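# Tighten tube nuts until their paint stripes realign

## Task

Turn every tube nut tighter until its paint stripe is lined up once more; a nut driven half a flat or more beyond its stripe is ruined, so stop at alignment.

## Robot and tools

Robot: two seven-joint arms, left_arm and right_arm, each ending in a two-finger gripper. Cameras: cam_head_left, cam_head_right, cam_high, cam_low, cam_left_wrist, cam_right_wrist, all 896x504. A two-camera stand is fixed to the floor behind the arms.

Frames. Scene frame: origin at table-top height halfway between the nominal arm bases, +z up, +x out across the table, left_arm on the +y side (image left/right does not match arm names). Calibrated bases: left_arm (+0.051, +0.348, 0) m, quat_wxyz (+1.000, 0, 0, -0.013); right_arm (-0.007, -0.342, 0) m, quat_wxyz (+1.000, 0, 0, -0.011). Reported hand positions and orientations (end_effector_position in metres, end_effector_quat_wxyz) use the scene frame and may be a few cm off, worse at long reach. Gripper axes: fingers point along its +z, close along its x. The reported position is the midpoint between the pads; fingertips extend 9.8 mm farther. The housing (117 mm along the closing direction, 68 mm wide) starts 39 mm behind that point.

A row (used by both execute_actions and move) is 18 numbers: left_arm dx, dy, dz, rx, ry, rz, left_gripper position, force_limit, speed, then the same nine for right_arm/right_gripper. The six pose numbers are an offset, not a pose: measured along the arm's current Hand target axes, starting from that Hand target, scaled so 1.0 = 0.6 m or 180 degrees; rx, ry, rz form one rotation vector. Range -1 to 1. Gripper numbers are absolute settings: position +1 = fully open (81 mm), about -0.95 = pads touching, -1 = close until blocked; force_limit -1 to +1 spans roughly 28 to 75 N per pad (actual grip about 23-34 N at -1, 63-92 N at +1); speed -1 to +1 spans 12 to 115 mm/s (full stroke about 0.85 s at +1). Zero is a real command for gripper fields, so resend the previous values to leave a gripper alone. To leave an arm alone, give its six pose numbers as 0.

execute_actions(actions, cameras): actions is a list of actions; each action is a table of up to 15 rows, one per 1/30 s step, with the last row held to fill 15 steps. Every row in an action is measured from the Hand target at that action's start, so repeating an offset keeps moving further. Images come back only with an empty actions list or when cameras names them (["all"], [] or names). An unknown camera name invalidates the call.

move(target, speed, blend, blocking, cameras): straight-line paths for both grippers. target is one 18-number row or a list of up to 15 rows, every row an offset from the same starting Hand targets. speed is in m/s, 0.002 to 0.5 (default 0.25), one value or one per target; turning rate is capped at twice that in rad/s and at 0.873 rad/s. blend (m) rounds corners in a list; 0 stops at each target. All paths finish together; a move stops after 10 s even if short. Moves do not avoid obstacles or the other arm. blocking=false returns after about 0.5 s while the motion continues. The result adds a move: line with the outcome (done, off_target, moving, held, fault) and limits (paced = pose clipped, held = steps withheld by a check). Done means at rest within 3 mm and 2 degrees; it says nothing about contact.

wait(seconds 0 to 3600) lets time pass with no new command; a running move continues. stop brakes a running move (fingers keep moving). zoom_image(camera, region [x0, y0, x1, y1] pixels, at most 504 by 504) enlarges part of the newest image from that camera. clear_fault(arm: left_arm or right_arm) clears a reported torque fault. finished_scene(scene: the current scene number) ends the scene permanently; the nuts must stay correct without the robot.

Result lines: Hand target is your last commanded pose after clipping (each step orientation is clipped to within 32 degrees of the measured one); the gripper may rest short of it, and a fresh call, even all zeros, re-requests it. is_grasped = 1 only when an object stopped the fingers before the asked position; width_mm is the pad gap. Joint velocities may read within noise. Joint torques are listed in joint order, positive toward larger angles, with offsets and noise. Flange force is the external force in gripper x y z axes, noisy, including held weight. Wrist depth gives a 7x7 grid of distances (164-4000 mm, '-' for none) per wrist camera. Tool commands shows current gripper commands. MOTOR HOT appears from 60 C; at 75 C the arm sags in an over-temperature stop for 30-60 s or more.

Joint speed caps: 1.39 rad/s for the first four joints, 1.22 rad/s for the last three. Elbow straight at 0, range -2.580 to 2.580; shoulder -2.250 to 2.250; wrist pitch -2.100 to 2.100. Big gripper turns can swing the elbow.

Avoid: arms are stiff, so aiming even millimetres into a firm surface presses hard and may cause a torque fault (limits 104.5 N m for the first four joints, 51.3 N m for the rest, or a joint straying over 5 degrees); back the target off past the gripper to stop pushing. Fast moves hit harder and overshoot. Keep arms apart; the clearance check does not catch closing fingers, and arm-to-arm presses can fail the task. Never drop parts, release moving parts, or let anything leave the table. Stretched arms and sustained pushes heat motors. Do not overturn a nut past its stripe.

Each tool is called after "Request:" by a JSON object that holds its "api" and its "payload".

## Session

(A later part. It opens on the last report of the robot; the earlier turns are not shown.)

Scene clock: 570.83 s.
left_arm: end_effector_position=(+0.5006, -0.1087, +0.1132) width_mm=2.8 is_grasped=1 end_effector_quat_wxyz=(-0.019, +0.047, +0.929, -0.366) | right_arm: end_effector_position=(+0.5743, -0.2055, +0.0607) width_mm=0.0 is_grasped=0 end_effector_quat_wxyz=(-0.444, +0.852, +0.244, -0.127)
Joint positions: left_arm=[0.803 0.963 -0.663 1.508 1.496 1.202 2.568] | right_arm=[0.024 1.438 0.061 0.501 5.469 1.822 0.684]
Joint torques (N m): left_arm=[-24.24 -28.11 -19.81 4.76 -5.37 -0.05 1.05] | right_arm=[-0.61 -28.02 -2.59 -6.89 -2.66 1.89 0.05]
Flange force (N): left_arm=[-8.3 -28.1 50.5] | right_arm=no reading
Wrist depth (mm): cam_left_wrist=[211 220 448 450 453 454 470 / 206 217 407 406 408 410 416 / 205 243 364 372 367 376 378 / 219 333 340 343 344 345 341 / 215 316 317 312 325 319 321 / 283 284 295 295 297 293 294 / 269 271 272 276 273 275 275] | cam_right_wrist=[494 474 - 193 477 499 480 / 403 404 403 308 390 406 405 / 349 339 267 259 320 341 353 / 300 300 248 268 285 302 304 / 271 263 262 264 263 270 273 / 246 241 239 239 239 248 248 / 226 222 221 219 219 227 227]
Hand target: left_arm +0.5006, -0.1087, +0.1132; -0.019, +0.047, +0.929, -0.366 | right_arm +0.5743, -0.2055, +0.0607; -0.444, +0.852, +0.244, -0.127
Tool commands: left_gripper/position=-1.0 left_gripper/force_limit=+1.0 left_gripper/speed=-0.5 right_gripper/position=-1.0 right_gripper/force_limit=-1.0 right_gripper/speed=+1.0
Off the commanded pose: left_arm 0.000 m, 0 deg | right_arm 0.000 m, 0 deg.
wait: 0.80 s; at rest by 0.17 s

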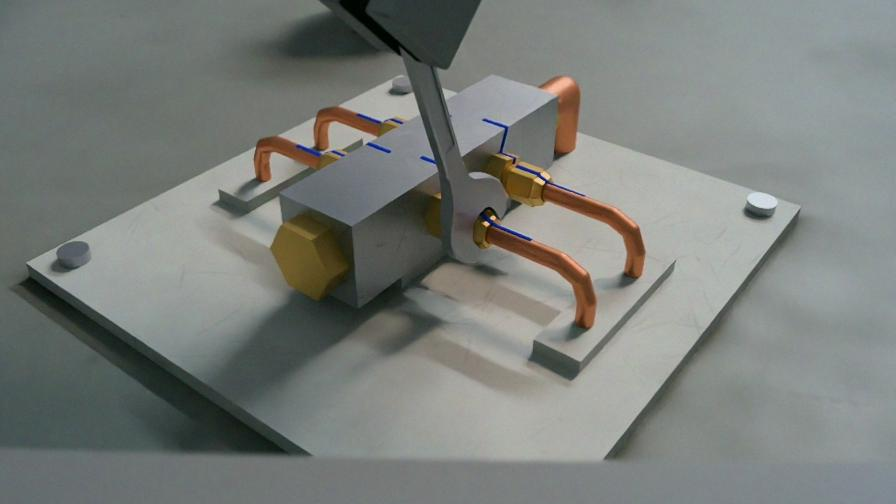

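Request:
{"api": "zoom_image", "payload": {"camera": "cam_right_wrist", "region": [435, 190, 505, 250]}}

Scaled by 7.200 from the camera's image (finer frame: 1280x720).

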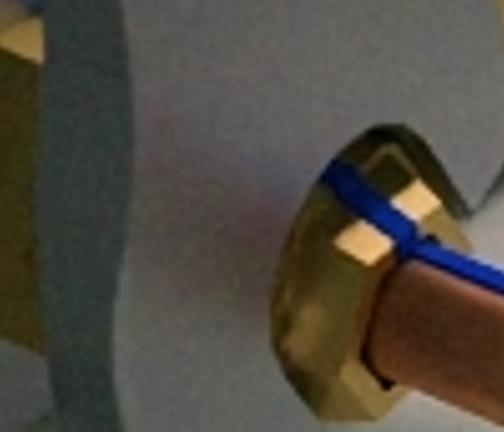

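Request:
{"api": "move", "payload": {"target": [[0,0.0067,-0.0105,0.0278,0,0,-1,1,-0.5,0,0,0,0,0,0,-1,-1,1]], "speed": 0.03}}

Request:
{"api": "wait", "payload": {"seconds": 0.8, "cameras": ["cam_right_wrist"]}}

Request:
{"api": "zoom_image", "payload": {"camera": "cam_right_wrist", "region": [435, 190, 505, 250]}}

Request:
{"api": "zoom_image", "payload": {"camera": "cam_right_wrist", "region": [405, 160, 515, 270]}}

Scene clock: 573.60 s.
left_arm: end_effector_position=(+0.5013, -0.1015, +0.1151) width_mm=2.8 is_grasped=1 end_effector_quat_wxyz=(-0.021, +0.046, +0.913, -0.406) | right_arm: end_effector_position=(+0.5743, -0.2055, +0.0607) width_mm=0.0 is_grasped=0 end_effector_quat_wxyz=(-0.444, +0.852, +0.244, -0.127)
Joint positions: left_arm=[0.746 0.968 -0.625 1.55 1.564 1.247 2.463] | right_arm=[0.024 1.438 0.061 0.501 5.469 1.822 0.684]
Joint torques (N m): left_arm=[-27.77 -23.73 -21.91 7.02 -6.2 -1.56 1.1] | right_arm=[-0.62 -28.01 -2.59 -6.89 -2.65 1.88 0.09]
Flange force (N): left_arm=[-8.3 -32.6 53.9] | right_arm=no reading
Wrist depth (mm): cam_left_wrist=[227 239 519 522 523 530 550 / 222 232 457 448 460 466 470 / 215 230 401 411 413 416 419 / 226 353 370 372 366 376 377 / 225 339 340 341 343 342 347 / 298 226 313 309 315 315 311 / 282 283 285 290 286 292 288] | cam_right_wrist=[494 494 454 204 478 499 480 / 403 403 404 289 391 407 407 / 350 339 267 263 320 341 353 / 300 300 248 268 285 302 304 / 271 262 263 263 263 271 273 / 246 241 238 239 239 247 248 / 225 221 222 219 219 227 227]
Hand target: left_arm +0.5013, -0.1015, +0.1151; -0.021, +0.046, +0.913, -0.406 | right_arm +0.5743, -0.2055, +0.0607; -0.444, +0.852, +0.244, -0.127
Off the commanded pose: left_arm 0.000 m, 0 deg | right_arm 0.000 m, 0 deg.
move: done

Scene clock: 574.40 s.
left_arm: end_effector_position=(+0.5013, -0.1015, +0.1151) width_mm=2.8 is_grasped=1 end_effector_quat_wxyz=(-0.021, +0.046, +0.913, -0.406) | right_arm: end_effector_position=(+0.5743, -0.2055, +0.0607) width_mm=0.0 is_grasped=0 end_effector_quat_wxyz=(-0.444, +0.852, +0.244, -0.127)
Joint positions: left_arm=[0.746 0.968 -0.625 1.55 1.564 1.247 2.463] | right_arm=[0.024 1.438 0.061 0.501 5.469 1.822 0.684]
Joint torques (N m): left_arm=[-27.86 -23.73 -21.92 7.07 -6.2 -1.61 1.09] | right_arm=[-0.59 -28.02 -2.57 -6.89 -2.69 1.89 0.07]
Flange force (N): left_arm=[-8.5 -32.8 53.9] | right_arm=no reading
Wrist depth (mm): cam_left_wrist=[227 239 518 520 521 528 551 / 222 232 459 449 461 465 471 / 215 230 400 411 414 416 419 / 227 353 371 373 367 377 378 / 225 338 339 340 343 344 345 / 298 226 312 308 316 316 312 / 282 284 285 290 287 293 288] | cam_right_wrist=[493 495 475 204 476 500 481 / 402 403 404 288 390 407 407 / 349 339 267 263 320 341 354 / 299 300 248 268 285 301 303 / 271 262 263 263 262 271 273 / 246 241 239 239 239 247 248 / 225 221 221 219 219 227 227]
Hand target: left_arm +0.5013, -0.1015, +0.1151; -0.021, +0.046, +0.913, -0.406 | right_arm +0.5743, -0.2055, +0.0607; -0.444, +0.852, +0.244, -0.127
Tool commands: left_gripper/position=-1.0 left_gripper/force_limit=+1.0 left_gripper/speed=-0.5 right_gripper/position=-1.0 right_gripper/force_limit=-1.0 right_gripper/speed=+1.0
Off the commanded pose: left_arm 0.000 m, 0 deg | right_arm 0.000 m, 0 deg.
wait: 0.80 s; at rest by 0.17 s

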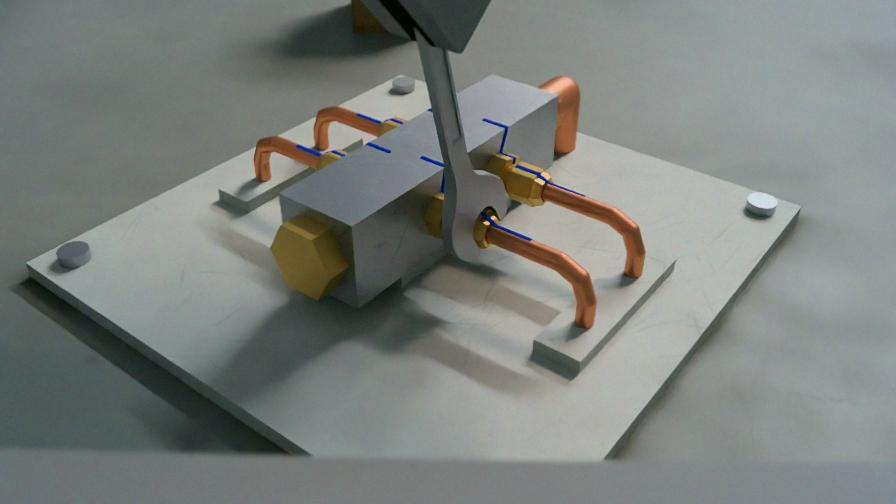

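Scaled by 7.200 from the camera's image (finer frame: 1280x720).

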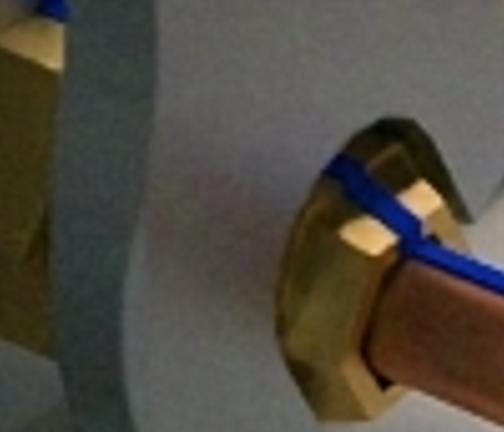

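Scaled by 4.582 from the camera's image (finer frame: 1280x720).

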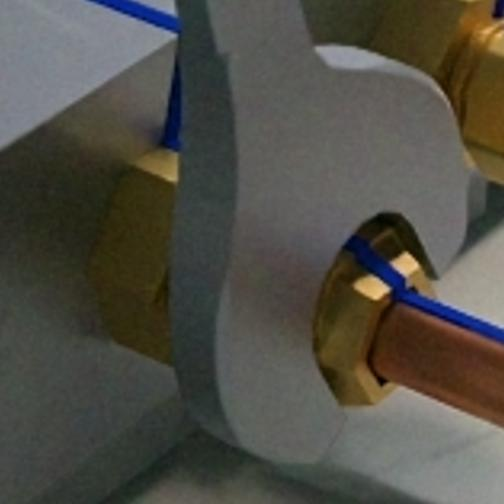

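Request:
{"api": "move", "payload": {"target": [[0,0.0067,-0.0105,0.0278,0,0,-1,1,-0.5,0,0,0,0,0,0,-1,-1,1]], "speed": 0.03}}

Request:
{"api": "wait", "payload": {"seconds": 0.8, "cameras": ["cam_right_wrist"]}}

Request:
{"api": "zoom_image", "payload": {"camera": "cam_right_wrist", "region": [435, 190, 505, 250]}}

Scene clock: 577.30 s.
left_arm: end_effector_position=(+0.5021, -0.0941, +0.1163) width_mm=2.8 is_grasped=1 end_effector_quat_wxyz=(-0.023, +0.045, +0.894, -0.445) | right_arm: end_effector_position=(+0.5743, -0.2055, +0.0607) width_mm=0.0 is_grasped=0 end_effector_quat_wxyz=(-0.444, +0.852, +0.244, -0.127)
Joint positions: left_arm=[0.688 0.983 -0.588 1.585 1.624 1.302 2.366] | right_arm=[0.024 1.438 0.061 0.501 5.469 1.822 0.684]
Joint torques (N m): left_arm=[-30.47 -16.73 -23.52 8.88 -6.93 -4.08 1.05] | right_arm=[-0.6 -28.03 -2.59 -6.9 -2.64 1.89 0.07]
Flange force (N): left_arm=[-6.1 -39.0 52.3] | right_arm=no reading
Wrist depth (mm): cam_left_wrist=[246 259 616 621 628 660 666 / 237 250 525 529 535 540 561 / 229 241 448 452 464 466 473 / 226 269 398 411 412 413 417 / 237 - 367 368 372 372 374 / 309 235 333 342 337 338 332 / 297 298 306 307 302 304 304] | cam_right_wrist=[493 495 474 456 476 501 479 / 403 403 403 307 390 406 407 / 349 339 267 263 320 341 354 / 300 300 248 268 285 302 303 / 271 262 263 263 262 271 273 / 246 241 239 239 239 247 248 / 226 221 221 219 219 227 227]
Hand target: left_arm +0.5021, -0.0941, +0.1163; -0.023, +0.045, +0.894, -0.445 | right_arm +0.5743, -0.2055, +0.0607; -0.444, +0.852, +0.244, -0.127
Off the commanded pose: left_arm 0.000 m, 0 deg | right_arm 0.000 m, 0 deg.
move: done

Scene clock: 578.10 s.
left_arm: end_effector_position=(+0.5021, -0.0941, +0.1163) width_mm=2.8 is_grasped=1 end_effector_quat_wxyz=(-0.023, +0.045, +0.894, -0.445) | right_arm: end_effector_position=(+0.5743, -0.2055, +0.0607) width_mm=0.0 is_grasped=0 end_effector_quat_wxyz=(-0.444, +0.852, +0.244, -0.127)
Joint positions: left_arm=[0.688 0.983 -0.588 1.585 1.624 1.302 2.366] | right_arm=[0.024 1.438 0.061 0.501 5.469 1.822 0.684]
Joint torques (N m): left_arm=[-30.53 -16.76 -23.59 8.85 -6.9 -4.08 1.02] | right_arm=[-0.59 -28.01 -2.56 -6.93 -2.66 1.88 0.06]
Flange force (N): left_arm=[-6.0 -39.0 52.4] | right_arm=no reading
Wrist depth (mm): cam_left_wrist=[246 260 613 620 625 662 667 / 237 250 528 530 530 539 560 / 228 241 447 449 467 468 475 / 226 269 399 411 413 414 417 / 237 - 368 369 371 372 373 / 309 236 334 342 336 336 332 / 296 298 305 306 302 304 303] | cam_right_wrist=[494 494 475 455 477 500 477 / 401 404 404 308 390 406 407 / 350 339 267 263 321 342 354 / 300 300 248 268 285 302 304 / 271 263 263 263 263 271 273 / 246 241 239 239 240 248 248 / 226 222 221 219 219 227 227]
Hand target: left_arm +0.5020, -0.0941, +0.1163; -0.023, +0.045, +0.894, -0.445 | right_arm +0.5743, -0.2055, +0.0607; -0.444, +0.852, +0.244, -0.127
Tool commands: left_gripper/position=-1.0 left_gripper/force_limit=+1.0 left_gripper/speed=-0.5 right_gripper/position=-1.0 right_gripper/force_limit=-1.0 right_gripper/speed=+1.0
Off the commanded pose: left_arm 0.000 m, 0 deg | right_arm 0.000 m, 0 deg.
wait: 0.80 s; at rest by 0.17 s

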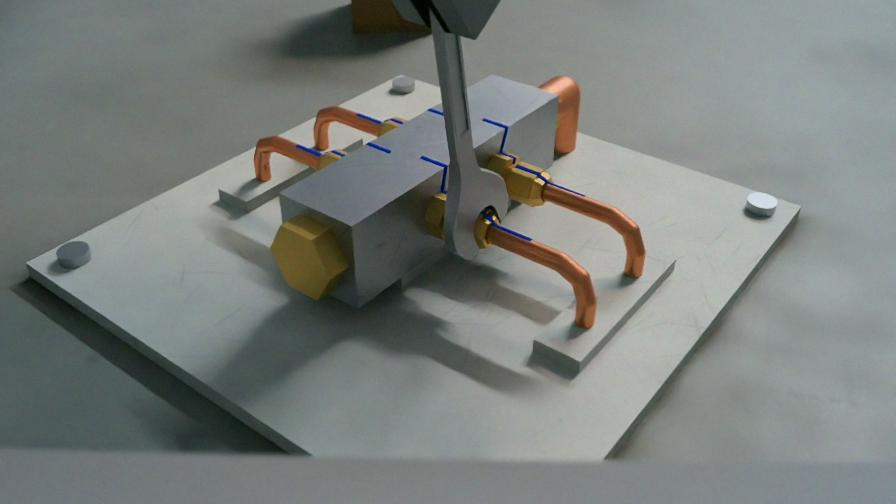

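Scaled by 7.200 from the camera's image (finer frame: 1280x720).

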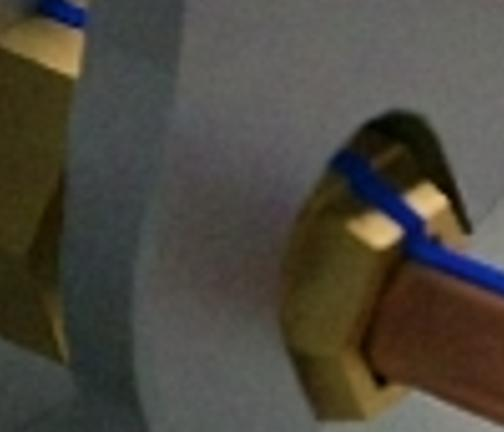

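Request:
{"api": "move", "payload": {"target": [[0,-0.0087,0.0179,-0.0444,0,0,-1,1,-0.5,0,0,0,0,0,0,-1,-1,1],[0,-0.0352,0.0149,-0.0444,0,0,-1,1,-0.5,0,0,0,0,0,0,-1,-1,1],[0.015,-0.0402,0.0144,-0.0444,0,0,-1,1,-0.5,0,0,0,0,0,0,-1,-1,1]], "speed": 0.05}}

Request:
{"api": "wait", "payload": {"seconds": 0.8, "cameras": ["cam_right_wrist"]}}

Request:
{"api": "zoom_image", "payload": {"camera": "cam_right_wrist", "region": [435, 190, 505, 250]}}

Request:
{"api": "zoom_image", "payload": {"camera": "cam_right_wrist", "region": [385, 130, 565, 260]}}

Scene clock: 581.97 s.
left_arm: end_effector_position=(+0.4894, -0.1129, +0.1215) width_mm=4.1 is_grasped=1 end_effector_quat_wxyz=(-0.024, +0.044, +0.925, -0.377) | right_arm: end_effector_position=(+0.5743, -0.2055, +0.0607) width_mm=0.0 is_grasped=0 end_effector_quat_wxyz=(-0.444, +0.852, +0.244, -0.127)
Joint positions: left_arm=[0.822 0.949 -0.677 1.538 1.522 1.225 2.557] | right_arm=[0.024 1.438 0.061 0.501 5.469 1.822 0.684]
Joint torques (N m): left_arm=[37.44 -66.03 27.77 -24.34 15.44 25.09 2.3] | right_arm=[-0.59 -28.03 -2.57 -6.89 -2.63 1.9 0.06]
Flange force (N): left_arm=[-30.0 83.6 12.0] | right_arm=no reading
Wrist depth (mm): cam_left_wrist=[218 227 459 453 467 471 486 / 212 222 414 417 420 422 429 / 211 260 378 381 377 384 389 / 224 340 348 349 352 353 351 / 222 320 322 319 326 326 328 / 287 294 300 300 302 304 301 / 273 274 277 281 278 280 280] | cam_right_wrist=[494 474 455 219 478 500 480 / 403 402 404 307 390 406 408 / 350 340 267 260 320 341 354 / 300 300 248 268 285 302 304 / 271 263 262 263 263 271 273 / 246 241 239 239 239 248 248 / 226 221 221 219 219 227 227]
Hand target: left_arm +0.4910, -0.1146, +0.1304; -0.020, +0.046, +0.923, -0.382 | right_arm +0.5743, -0.2055, +0.0607; -0.444, +0.852, +0.244, -0.127
Off the commanded pose: left_arm 0.009 m, 1 deg | right_arm 0.000 m, 0 deg.
TORQUE WARNING: the torque sensor of joint 2 (shoulder) of the left arm reached its warning level (56.7 N m). A warning alone does not stop the arm.
move: off_target (left_arm)

Scene clock: 582.77 s.
left_arm: end_effector_position=(+0.4894, -0.1129, +0.1215) width_mm=4.1 is_grasped=1 end_effector_quat_wxyz=(-0.024, +0.044, +0.925, -0.377) | right_arm: end_effector_position=(+0.5743, -0.2055, +0.0607) width_mm=0.0 is_grasped=0 end_effector_quat_wxyz=(-0.444, +0.852, +0.244, -0.127)
Joint positions: left_arm=[0.822 0.949 -0.677 1.538 1.522 1.225 2.557] | right_arm=[0.024 1.438 0.061 0.501 5.469 1.822 0.684]
Joint torques (N m): left_arm=[37.27 -66.05 27.65 -24.35 15.44 25.09 2.28] | right_arm=[-0.59 -27.99 -2.58 -6.92 -2.64 1.89 0.09]
Flange force (N): left_arm=[-29.8 83.4 12.3] | right_arm=no reading
Wrist depth (mm): cam_left_wrist=[218 227 459 453 465 471 488 / 213 222 415 415 420 423 429 / 211 259 378 381 375 385 389 / 224 340 348 349 351 355 351 / 222 320 321 318 325 327 330 / 287 293 299 300 302 304 302 / 273 274 277 280 278 281 281] | cam_right_wrist=[495 474 455 219 478 498 479 / 402 403 404 308 390 405 407 / 350 339 267 260 320 341 352 / 300 300 248 268 285 302 304 / 271 262 263 264 262 271 273 / 246 241 239 239 239 247 248 / 226 221 221 219 219 227 227]
Hand target: left_arm +0.4910, -0.1146, +0.1304; -0.020, +0.046, +0.923, -0.382 | right_arm +0.5743, -0.2055, +0.0607; -0.444, +0.852, +0.244, -0.127
Tool commands: left_gripper/position=-1.0 left_gripper/force_limit=+1.0 left_gripper/speed=-0.5 right_gripper/position=-1.0 right_gripper/force_limit=-1.0 right_gripper/speed=+1.0
Off the commanded pose: left_arm 0.009 m, 1 deg | right_arm 0.000 m, 0 deg.
TORQUE WARNING: the torque sensor of joint 2 (shoulder) of the left arm reached its warning level (56.7 N m). A warning alone does not stop the arm.
wait: 0.80 s; at rest by 0.17 s

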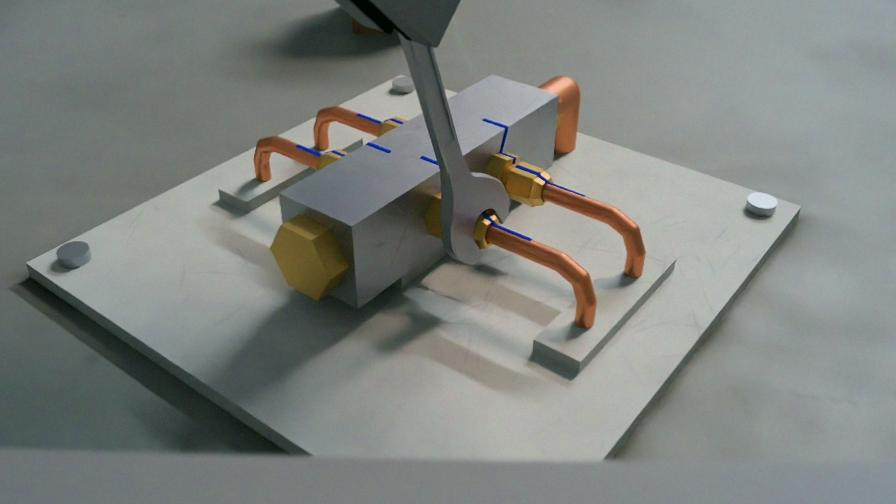

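Scaled by 7.200 from the camera's image (finer frame: 1280x720).

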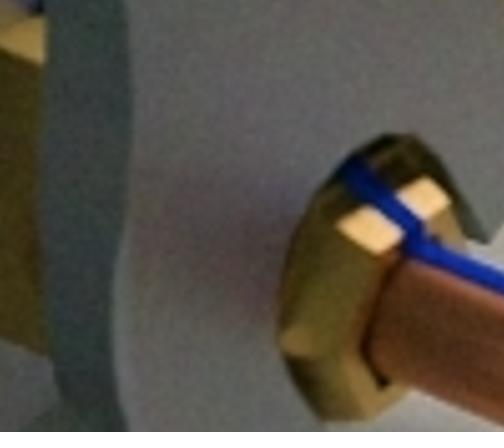

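Scaled by 2.800 from the camera's image (finer frame: 1280x720).

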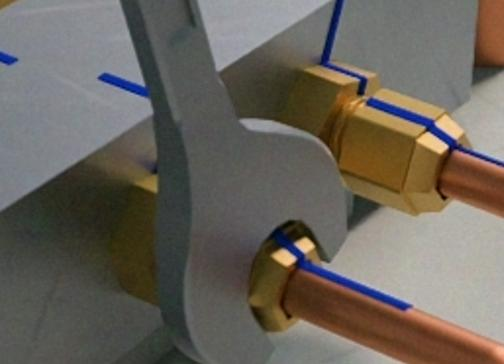

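Request:
{"api": "move", "payload": {"target": [[-0.015,0.0307,0.0079,0,0,0,-1,1,-0.5,0,0,0,0,0,0,-1,-1,1]], "speed": 0.05, "cameras": ["cam_right_wrist"]}}

Request:
{"api": "zoom_image", "payload": {"camera": "cam_right_wrist", "region": [385, 130, 565, 260]}}

Scene clock: 584.17 s.
left_arm: end_effector_position=(+0.5008, -0.1062, +0.1145) width_mm=2.9 is_grasped=1 end_effector_quat_wxyz=(-0.020, +0.047, +0.923, -0.382) | right_arm: end_effector_position=(+0.5743, -0.2055, +0.0607) width_mm=0.0 is_grasped=0 end_effector_quat_wxyz=(-0.444, +0.852, +0.244, -0.127)
Joint positions: left_arm=[0.793 0.971 -0.673 1.525 1.539 1.237 2.525] | right_arm=[0.024 1.438 0.061 0.501 5.469 1.822 0.684]
Joint torques (N m): left_arm=[-12.36 19.89 -9.84 8.45 -8.74 -13.01 -0.99] | right_arm=[-0.58 -28.02 -2.58 -6.89 -2.66 1.88 0.05]
Flange force (N): left_arm=[15.3 -59.5 -42.9] | right_arm=no reading
Wrist depth (mm): cam_left_wrist=[222 231 489 479 492 496 513 / 217 227 437 438 441 443 444 / 211 225 386 397 399 400 402 / 223 346 362 363 357 365 367 / 222 327 333 333 334 336 338 / 295 224 308 304 311 310 308 / 280 282 283 287 284 290 286] | cam_right_wrist=[493 495 454 454 477 501 479 / 403 403 403 297 390 405 407 / 350 339 267 265 320 341 353 / 300 300 248 268 285 302 304 / 271 263 262 263 263 270 273 / 246 241 239 239 239 248 248 / 226 221 222 219 219 226 227]
Hand target: left_arm +0.5009, -0.1058, +0.1140; -0.020, +0.046, +0.923, -0.382 | right_arm +0.5743, -0.2055, +0.0607; -0.444, +0.852, +0.244, -0.127
Off the commanded pose: left_arm 0.001 m, 0 deg | right_arm 0.000 m, 0 deg.
TORQUE WARNING: the torque sensor of joint 2 (shoulder) of the left arm reached its warning level (56.7 N m). A warning alone does not stop the arm.
move: done

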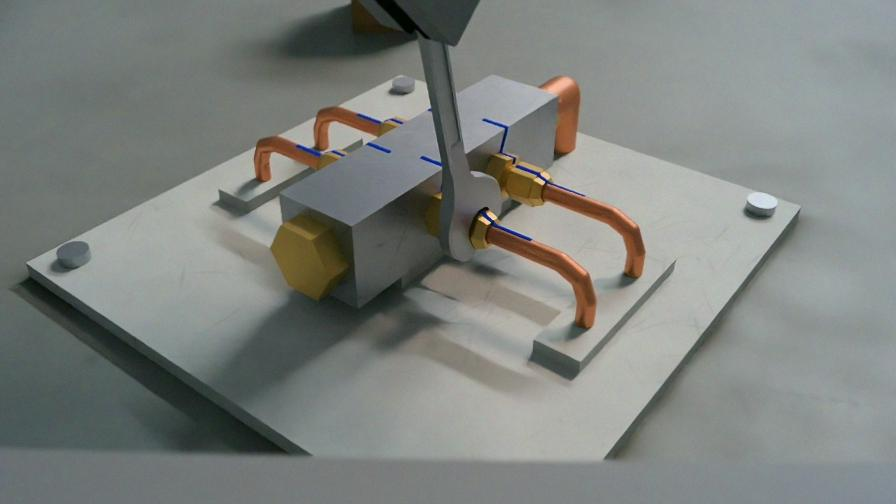

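Scaled by 2.800 from the camera's image (finer frame: 1280x720).

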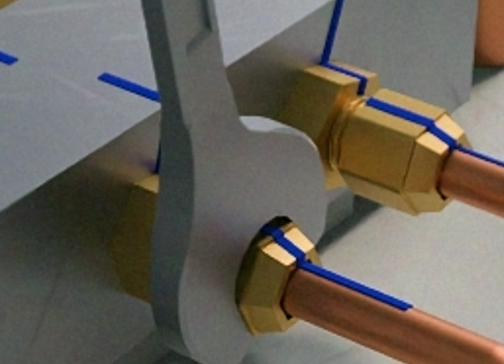

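Request:
{"api": "move", "payload": {"target": [[0.0012,-0.0045,-0.0033,0,0,0,-1,1,-0.5,0,0,0,0,0,0,-1,-1,1]], "speed": 0.03, "cameras": ["cam_right_wrist"]}}

Request:
{"api": "zoom_image", "payload": {"camera": "cam_right_wrist", "region": [435, 190, 505, 250]}}

Scene clock: 585.07 s.
left_arm: end_effector_position=(+0.5001, -0.1061, +0.1171) width_mm=2.9 is_grasped=1 end_effector_quat_wxyz=(-0.020, +0.046, +0.923, -0.382) | right_arm: end_effector_position=(+0.5743, -0.2055, +0.0607) width_mm=0.0 is_grasped=0 end_effector_quat_wxyz=(-0.444, +0.852, +0.244, -0.127)
Joint positions: left_arm=[0.796 0.966 -0.675 1.526 1.534 1.237 2.53] | right_arm=[0.024 1.438 0.061 0.501 5.469 1.822 0.684]
Joint torques (N m): left_arm=[-10.73 -2.3 -9.34 2.16 -4.81 -6.96 -0.39] | right_arm=[-0.6 -28.02 -2.55 -6.89 -2.67 1.9 0.06]
Flange force (N): left_arm=[9.4 -33.8 -14.5] | right_arm=no reading
Wrist depth (mm): cam_left_wrist=[222 232 483 475 488 493 509 / 217 227 434 435 436 439 444 / 211 225 384 394 397 398 401 / 224 345 360 362 356 363 366 / 223 325 331 332 334 334 337 / 296 227 308 308 311 311 307 / 280 281 282 288 284 289 285] | cam_right_wrist=[493 495 457 212 476 499 479 / 404 403 403 296 391 407 407 / 350 339 267 263 320 341 354 / 300 299 248 268 285 302 304 / 271 263 262 263 263 270 273 / 246 241 239 239 239 248 248 / 226 222 222 219 219 226 227]
Hand target: left_arm +0.5001, -0.1063, +0.1173; -0.020, +0.046, +0.923, -0.382 | right_arm +0.5743, -0.2055, +0.0607; -0.444, +0.852, +0.244, -0.127
Off the commanded pose: left_arm 0.000 m, 0 deg | right_arm 0.000 m, 0 deg.
move: done

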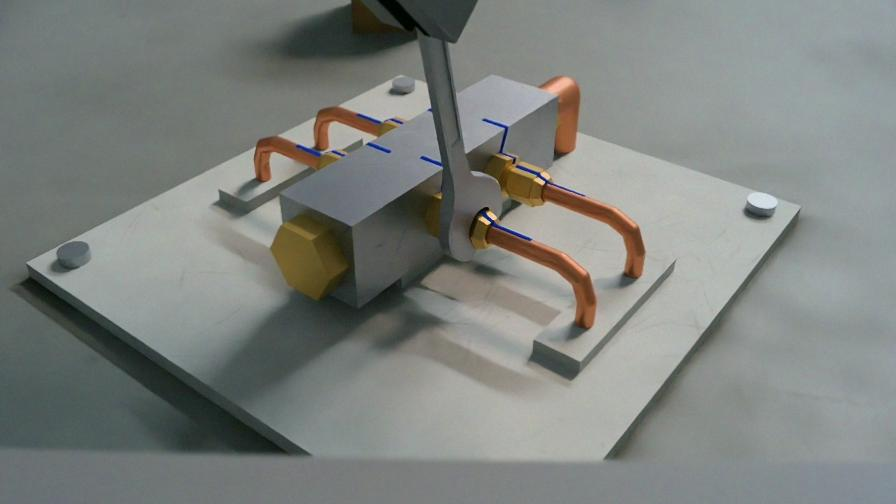

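Scaled by 7.200 from the camera's image (finer frame: 1280x720).

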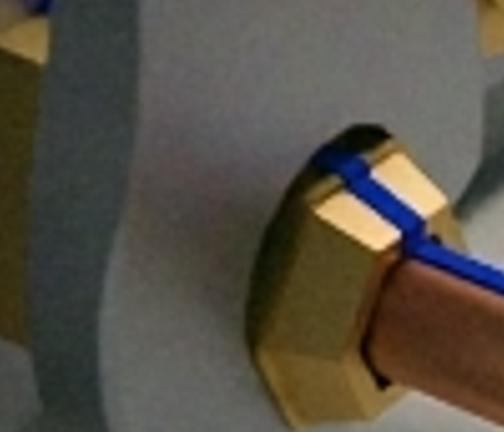

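Request:
{"api": "move", "payload": {"target": [[0.0006,-0.0026,-0.0011,0,0,0,-1,1,-0.5,0,0,0,0,0,0,-1,-1,1]], "speed": 0.03}}

Request:
{"api": "move", "payload": {"target": [[-0.005,0,0,0,0,0,-1,1,-0.5,0,0,0,0,0,0,-1,-1,1]], "speed": 0.03, "cameras": ["cam_right_wrist"]}}

Request:
{"api": "zoom_image", "payload": {"camera": "cam_right_wrist", "region": [405, 150, 525, 260]}}

Scene clock: 587.10 s.
left_arm: end_effector_position=(+0.4997, -0.1068, +0.1188) width_mm=2.8 is_grasped=1 end_effector_quat_wxyz=(-0.020, +0.046, +0.923, -0.382) | right_arm: end_effector_position=(+0.5743, -0.2055, +0.0607) width_mm=0.0 is_grasped=0 end_effector_quat_wxyz=(-0.444, +0.852, +0.244, -0.127)
Joint positions: left_arm=[0.797 0.963 -0.676 1.526 1.532 1.237 2.534] | right_arm=[0.024 1.438 0.061 0.501 5.469 1.822 0.684]
Joint torques (N m): left_arm=[-7.46 -17.21 -7.36 -3.86 -0.86 -2.96 -0.2] | right_arm=[-0.6 -28.02 -2.57 -6.88 -2.64 1.89 0.06]
Flange force (N): left_arm=[7.7 -13.6 -1.2] | right_arm=no reading
Wrist depth (mm): cam_left_wrist=[221 231 481 473 487 492 508 / 216 227 433 434 436 438 444 / 212 227 385 393 396 398 400 / 225 343 358 360 356 364 364 / 223 325 331 333 333 335 335 / 294 226 308 309 309 310 306 / 280 281 286 287 285 290 286] | cam_right_wrist=[494 497 455 212 478 499 480 / 403 403 403 308 391 406 407 / 350 339 267 263 320 341 352 / 300 300 248 268 285 301 304 / 271 262 263 263 262 270 273 / 247 241 239 239 239 248 248 / 226 221 222 219 219 227 227]
Hand target: left_arm +0.4997, -0.1068, +0.1189; -0.020, +0.046, +0.923, -0.382 | right_arm +0.5743, -0.2055, +0.0607; -0.444, +0.852, +0.244, -0.127
Off the commanded pose: left_arm 0.000 m, 0 deg | right_arm 0.000 m, 0 deg.
move: done

Scene clock: 587.60 s.
left_arm: end_effector_position=(+0.5027, -0.1071, +0.1189) width_mm=2.8 is_grasped=1 end_effector_quat_wxyz=(-0.020, +0.046, +0.923, -0.382) | right_arm: end_effector_position=(+0.5743, -0.2055, +0.0607) width_mm=0.0 is_grasped=0 end_effector_quat_wxyz=(-0.444, +0.852, +0.244, -0.127)
Joint positions: left_arm=[0.793 0.967 -0.676 1.515 1.531 1.239 2.54] | right_arm=[0.024 1.438 0.061 0.501 5.469 1.822 0.684]
Joint torques (N m): left_arm=[-6.51 -19 -6.61 -4.19 -0.54 -2.15 -0.03] | right_arm=[-0.6 -27.99 -2.56 -6.91 -2.65 1.91 0.05]
Flange force (N): left_arm=[6.0 -10.9 0.4] | right_arm=no reading
Wrist depth (mm): cam_left_wrist=[221 231 482 473 484 491 507 / 215 226 433 435 436 439 443 / 209 226 384 394 395 395 401 / 223 344 359 361 355 363 365 / 222 324 330 332 334 334 337 / 295 225 307 308 311 310 306 / 280 280 287 287 284 290 286] | cam_right_wrist=[495 496 474 213 477 499 478 / 404 404 404 297 390 407 407 / 350 340 267 263 320 341 353 / 300 300 248 269 285 302 303 / 271 263 262 263 263 271 273 / 247 241 239 239 239 247 248 / 226 221 221 219 219 227 227]
Hand target: left_arm +0.5027, -0.1071, +0.1189; -0.020, +0.046, +0.923, -0.382 | right_arm +0.5743, -0.2055, +0.0607; -0.444, +0.852, +0.244, -0.127
Off the commanded pose: left_arm 0.000 m, 0 deg | right_arm 0.000 m, 0 deg.
move: done

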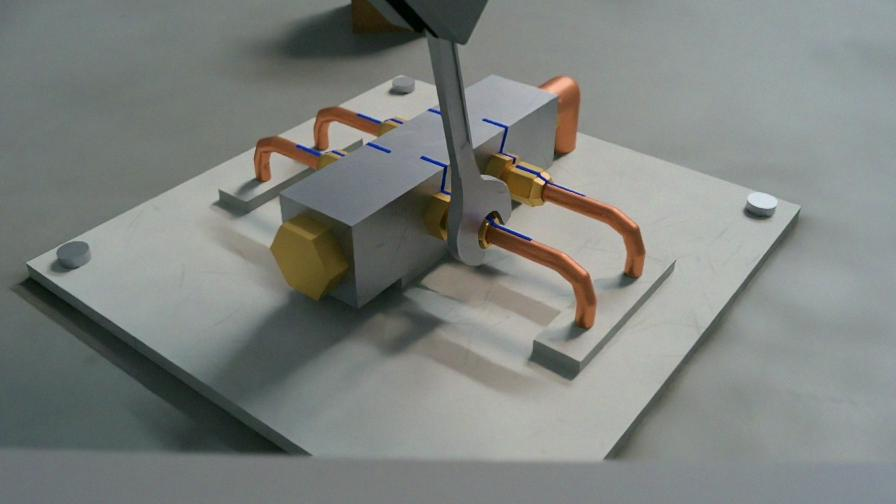

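Scaled by 4.200 from the camera's image (finer frame: 1280x720).

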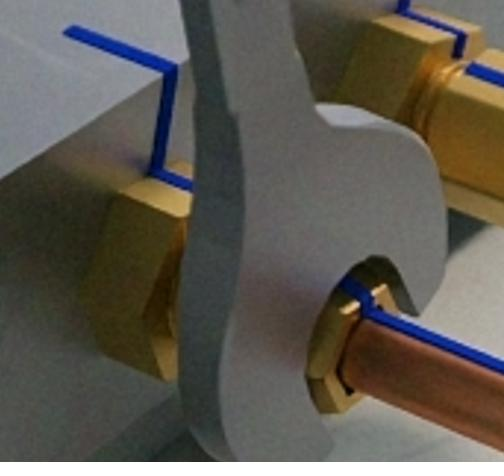

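Slides freely. Continue off the end.

Request:
{"api": "move", "payload": {"target": [[-0.0083,0,0,0,0,0,-1,1,-0.5,0,0,0,0,0,0,-1,-1,1]], "speed": 0.04, "cameras": ["cam_right_wrist"]}}

Request:
{"api": "zoom_image", "payload": {"camera": "cam_right_wrist", "region": [405, 150, 525, 260]}}

Scene clock: 588.87 s.
left_arm: end_effector_position=(+0.5077, -0.1076, +0.1188) width_mm=2.8 is_grasped=1 end_effector_quat_wxyz=(-0.020, +0.046, +0.923, -0.382) | right_arm: end_effector_position=(+0.5743, -0.2055, +0.0607) width_mm=0.0 is_grasped=0 end_effector_quat_wxyz=(-0.444, +0.852, +0.244, -0.127)
Joint positions: left_arm=[0.786 0.974 -0.675 1.496 1.527 1.243 2.55] | right_arm=[0.024 1.438 0.061 0.501 5.469 1.822 0.684]
Joint torques (N m): left_arm=[-0.22 -23.66 -1.22 -6.31 1.73 1.52 0.41] | right_arm=[-0.6 -28.02 -2.59 -6.9 -2.68 1.9 0.05]
Flange force (N): left_arm=[1.3 0.0 -1.3] | right_arm=no reading
Wrist depth (mm): cam_left_wrist=[218 230 479 469 484 489 506 / 213 224 421 433 434 436 439 / 207 222 381 392 393 396 397 / 222 261 356 359 354 362 363 / 224 317 330 331 332 333 335 / 298 225 306 307 309 309 305 / 279 280 281 286 287 288 284] | cam_right_wrist=[493 495 474 456 477 499 479 / 402 402 404 308 378 407 407 / 349 339 267 266 328 341 354 / 299 300 249 268 285 302 303 / 271 263 263 263 263 270 273 / 246 241 239 239 239 248 248 / 226 221 221 219 219 227 227]
Hand target: left_arm +0.5076, -0.1076, +0.1189; -0.020, +0.046, +0.923, -0.382 | right_arm +0.5743, -0.2055, +0.0607; -0.444, +0.852, +0.244, -0.127
Off the commanded pose: left_arm 0.000 m, 0 deg | right_arm 0.000 m, 0 deg.
move: done

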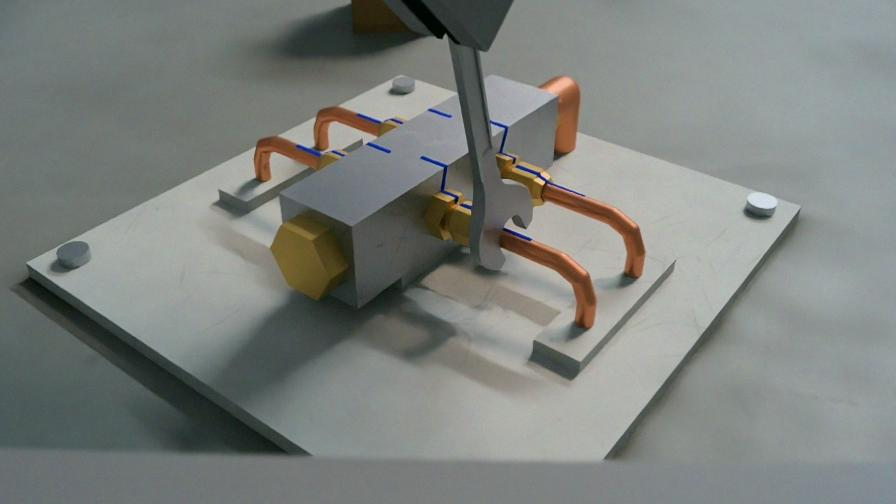

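Scaled by 4.200 from the camera's image (finer frame: 1280x720).

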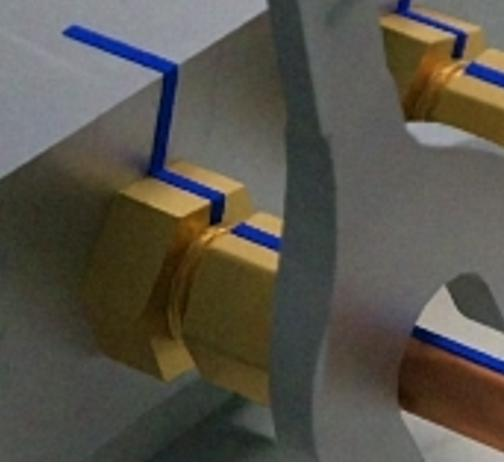

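Request:
{"api": "move", "payload": {"target": [[0,-0.0325,-0.008,0,0,0,-1,1,-0.5,0,0,0,0,0,0,-1,-1,1],[0,-0.11,-0.1,0,0,0,-1,1,-0.5,0,0,0,0,0,0,-1,-1,1]], "speed": [0.06,0.15], "blend": 0.005}}

Request:
{"api": "wait", "payload": {"seconds": 0.5, "cameras": ["cam_right_wrist","cam_left_wrist","cam_head_right","cam_high"]}}

Request:
{"api": "zoom_image", "payload": {"camera": "cam_right_wrist", "region": [405, 130, 565, 250]}}

Request:
{"api": "zoom_image", "payload": {"camera": "cam_right_wrist", "region": [240, 90, 460, 200]}}

Scene clock: 590.57 s.
left_arm: end_effector_position=(+0.5073, -0.1119, +0.2079) width_mm=2.8 is_grasped=1 end_effector_quat_wxyz=(-0.020, +0.046, +0.923, -0.382) | right_arm: end_effector_position=(+0.5743, -0.2055, +0.0607) width_mm=0.0 is_grasped=0 end_effector_quat_wxyz=(-0.444, +0.852, +0.244, -0.127)
Joint positions: left_arm=[0.816 0.842 -0.729 1.43 1.41 1.304 2.734] | right_arm=[0.024 1.438 0.061 0.501 5.469 1.822 0.684]
Joint torques (N m): left_arm=[-0.22 -23.05 -1.29 -7.44 1.92 1.02 0.38] | right_arm=[-0.6 -28.01 -2.6 -6.9 -2.64 1.88 0.04]
Flange force (N): left_arm=[1.6 0.3 -1.1] | right_arm=no reading
Wrist depth (mm): cam_left_wrist=[298 662 647 651 656 676 684 / 246 565 581 585 587 594 608 / 257 296 531 530 533 537 548 / 272 286 485 485 485 500 492 / 264 281 439 450 457 453 453 / 259 271 414 422 426 419 420 / 253 279 393 394 390 390 386] | cam_right_wrist=[494 496 476 475 477 499 480 / 402 402 404 315 390 406 407 / 349 338 267 276 320 341 353 / 300 300 248 276 285 302 304 / 271 263 262 263 263 271 273 / 246 241 238 239 239 247 247 / 226 221 221 219 219 227 227]
Hand target: left_arm +0.5073, -0.1119, +0.2079; -0.020, +0.046, +0.923, -0.382 | right_arm +0.5743, -0.2055, +0.0607; -0.444, +0.852, +0.244, -0.127
Off the commanded pose: left_arm 0.000 m, 0 deg | right_arm 0.000 m, 0 deg.
move: done

Scene clock: 591.07 s.
left_arm: end_effector_position=(+0.5073, -0.1119, +0.2079) width_mm=2.8 is_grasped=1 end_effector_quat_wxyz=(-0.020, +0.046, +0.923, -0.382) | right_arm: end_effector_position=(+0.5743, -0.2055, +0.0607) width_mm=0.0 is_grasped=0 end_effector_quat_wxyz=(-0.444, +0.852, +0.244, -0.127)
Joint positions: left_arm=[0.816 0.842 -0.729 1.43 1.41 1.304 2.734] | right_arm=[0.024 1.438 0.061 0.501 5.469 1.822 0.684]
Joint torques (N m): left_arm=[-0.28 -23.03 -1.23 -7.38 1.95 1.09 0.41] | right_arm=[-0.6 -28.04 -2.57 -6.91 -2.64 1.87 0.07]
Flange force (N): left_arm=[1.6 0.1 -1.0] | right_arm=no reading
Wrist depth (mm): cam_left_wrist=[299 661 645 648 653 677 687 / 246 565 581 582 588 595 609 / 261 297 526 530 530 536 542 / 272 286 483 486 490 500 494 / 264 280 439 448 459 451 452 / 259 270 413 423 425 419 418 / 254 280 392 393 388 390 385] | cam_right_wrist=[493 494 476 478 478 499 478 / 402 403 403 315 391 406 407 / 350 340 267 276 321 341 354 / 300 300 248 277 285 302 304 / 271 262 262 264 262 271 273 / 246 241 239 239 239 248 248 / 226 221 221 218 219 227 227]
Hand target: left_arm +0.5073, -0.1119, +0.2079; -0.020, +0.046, +0.923, -0.382 | right_arm +0.5743, -0.2055, +0.0607; -0.444, +0.852, +0.244, -0.127
Tool commands: left_gripper/position=-1.0 left_gripper/force_limit=+1.0 left_gripper/speed=-0.5 right_gripper/position=-1.0 right_gripper/force_limit=-1.0 right_gripper/speed=+1.0
Off the commanded pose: left_arm 0.000 m, 0 deg | right_arm 0.000 m, 0 deg.
wait: 0.50 s; at rest by 0.17 s
Images, in order (width x height): cam_head_right 896x504, cam_high 896x504, cam_left_wrist 896x504, cam_right_wrist 896x504.

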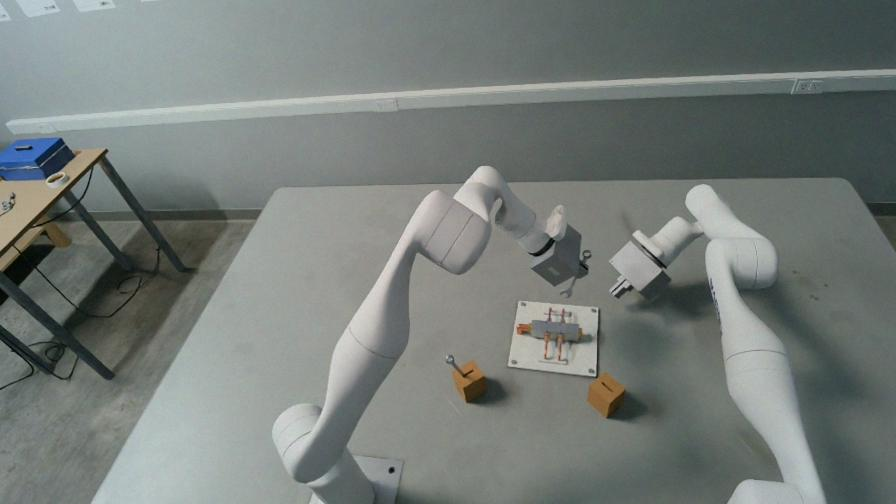

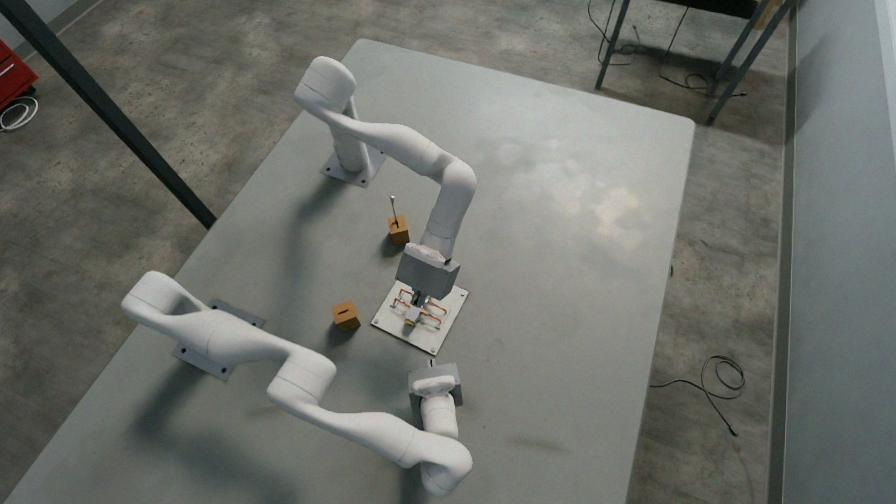

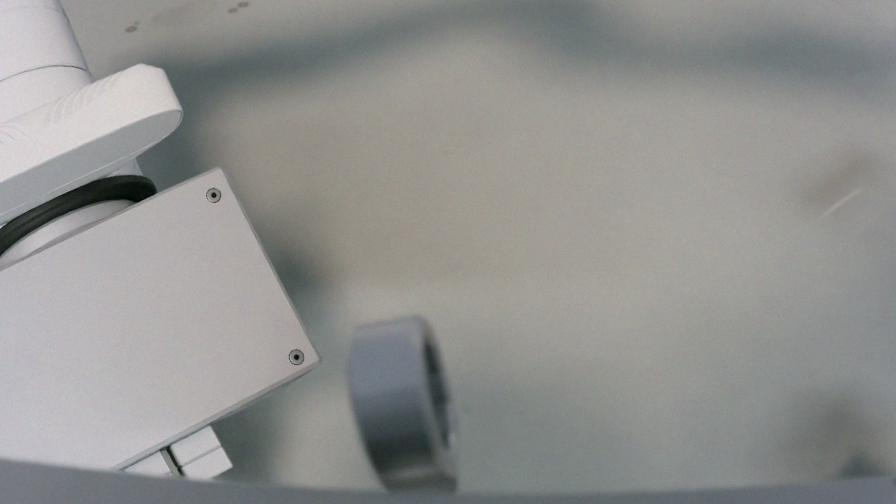

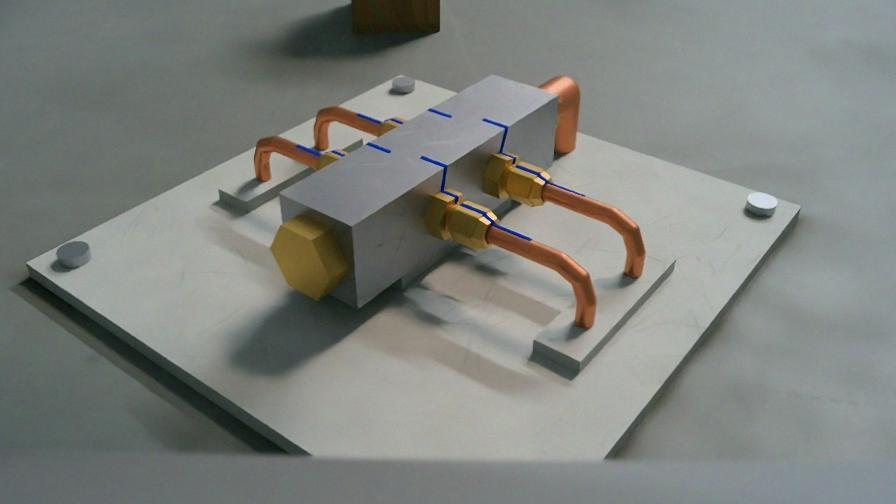

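Scaled by 3.150 from the camera's image (finer frame: 1280x720).

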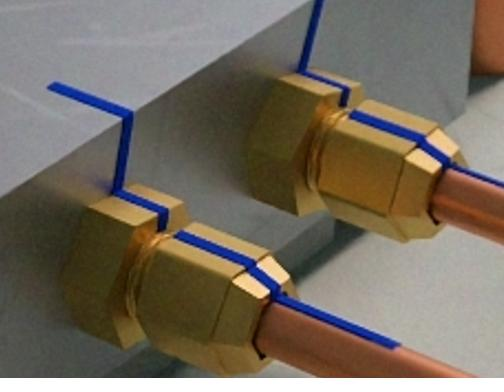

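Scaled by 2.291 from the camera's image (finer frame: 1280x720).

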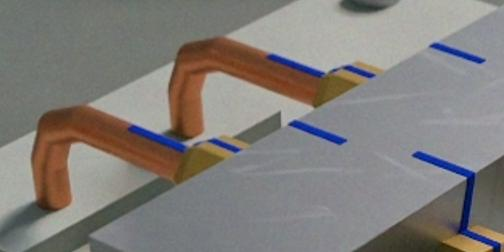

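Request:
{"api": "zoom_image", "payload": {"camera": "cam_right_wrist", "region": [435, 190, 505, 250]}}

Request:
{"api": "zoom_image", "payload": {"camera": "cam_right_wrist", "region": [490, 145, 560, 205]}}

Scaled by 7.200 from the camera's image (finer frame: 1280x720).

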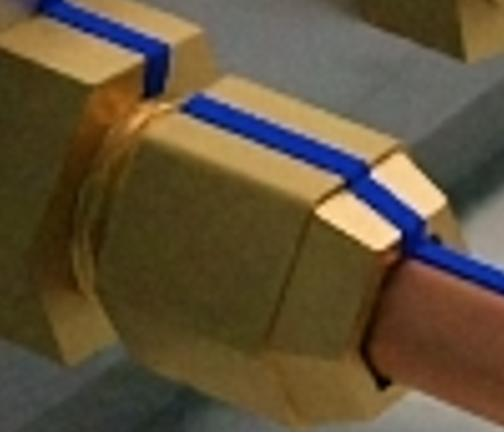

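Scaled by 7.200 from the camera's image (finer frame: 1280x720).

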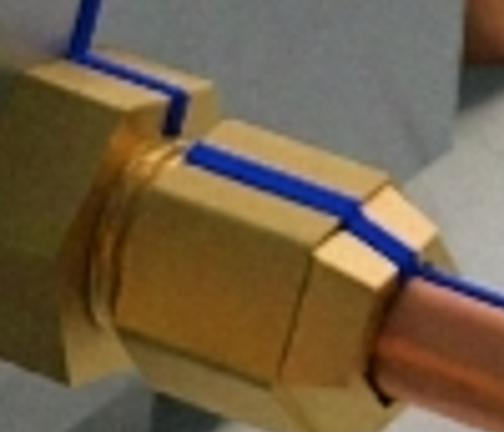

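Request:
{"api": "zoom_image", "payload": {"camera": "cam_right_wrist", "region": [530, 165, 565, 195]}}

Request:
{"api": "zoom_image", "payload": {"camera": "cam_right_wrist", "region": [475, 205, 510, 235]}}

Scaled by 14.400 from the camera's image (finer frame: 1280x720).

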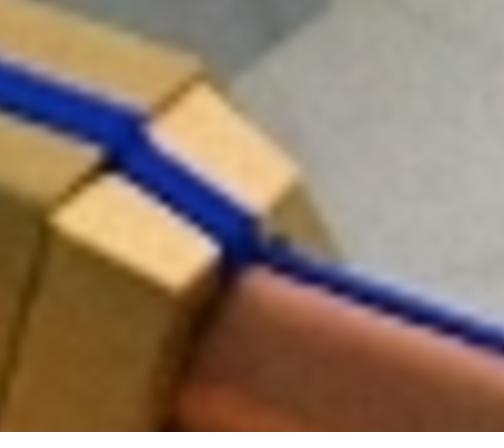

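Scaled by 14.400 from the camera's image (finer frame: 1280x720).

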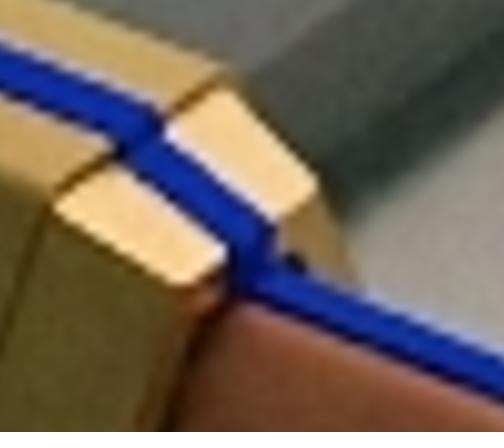

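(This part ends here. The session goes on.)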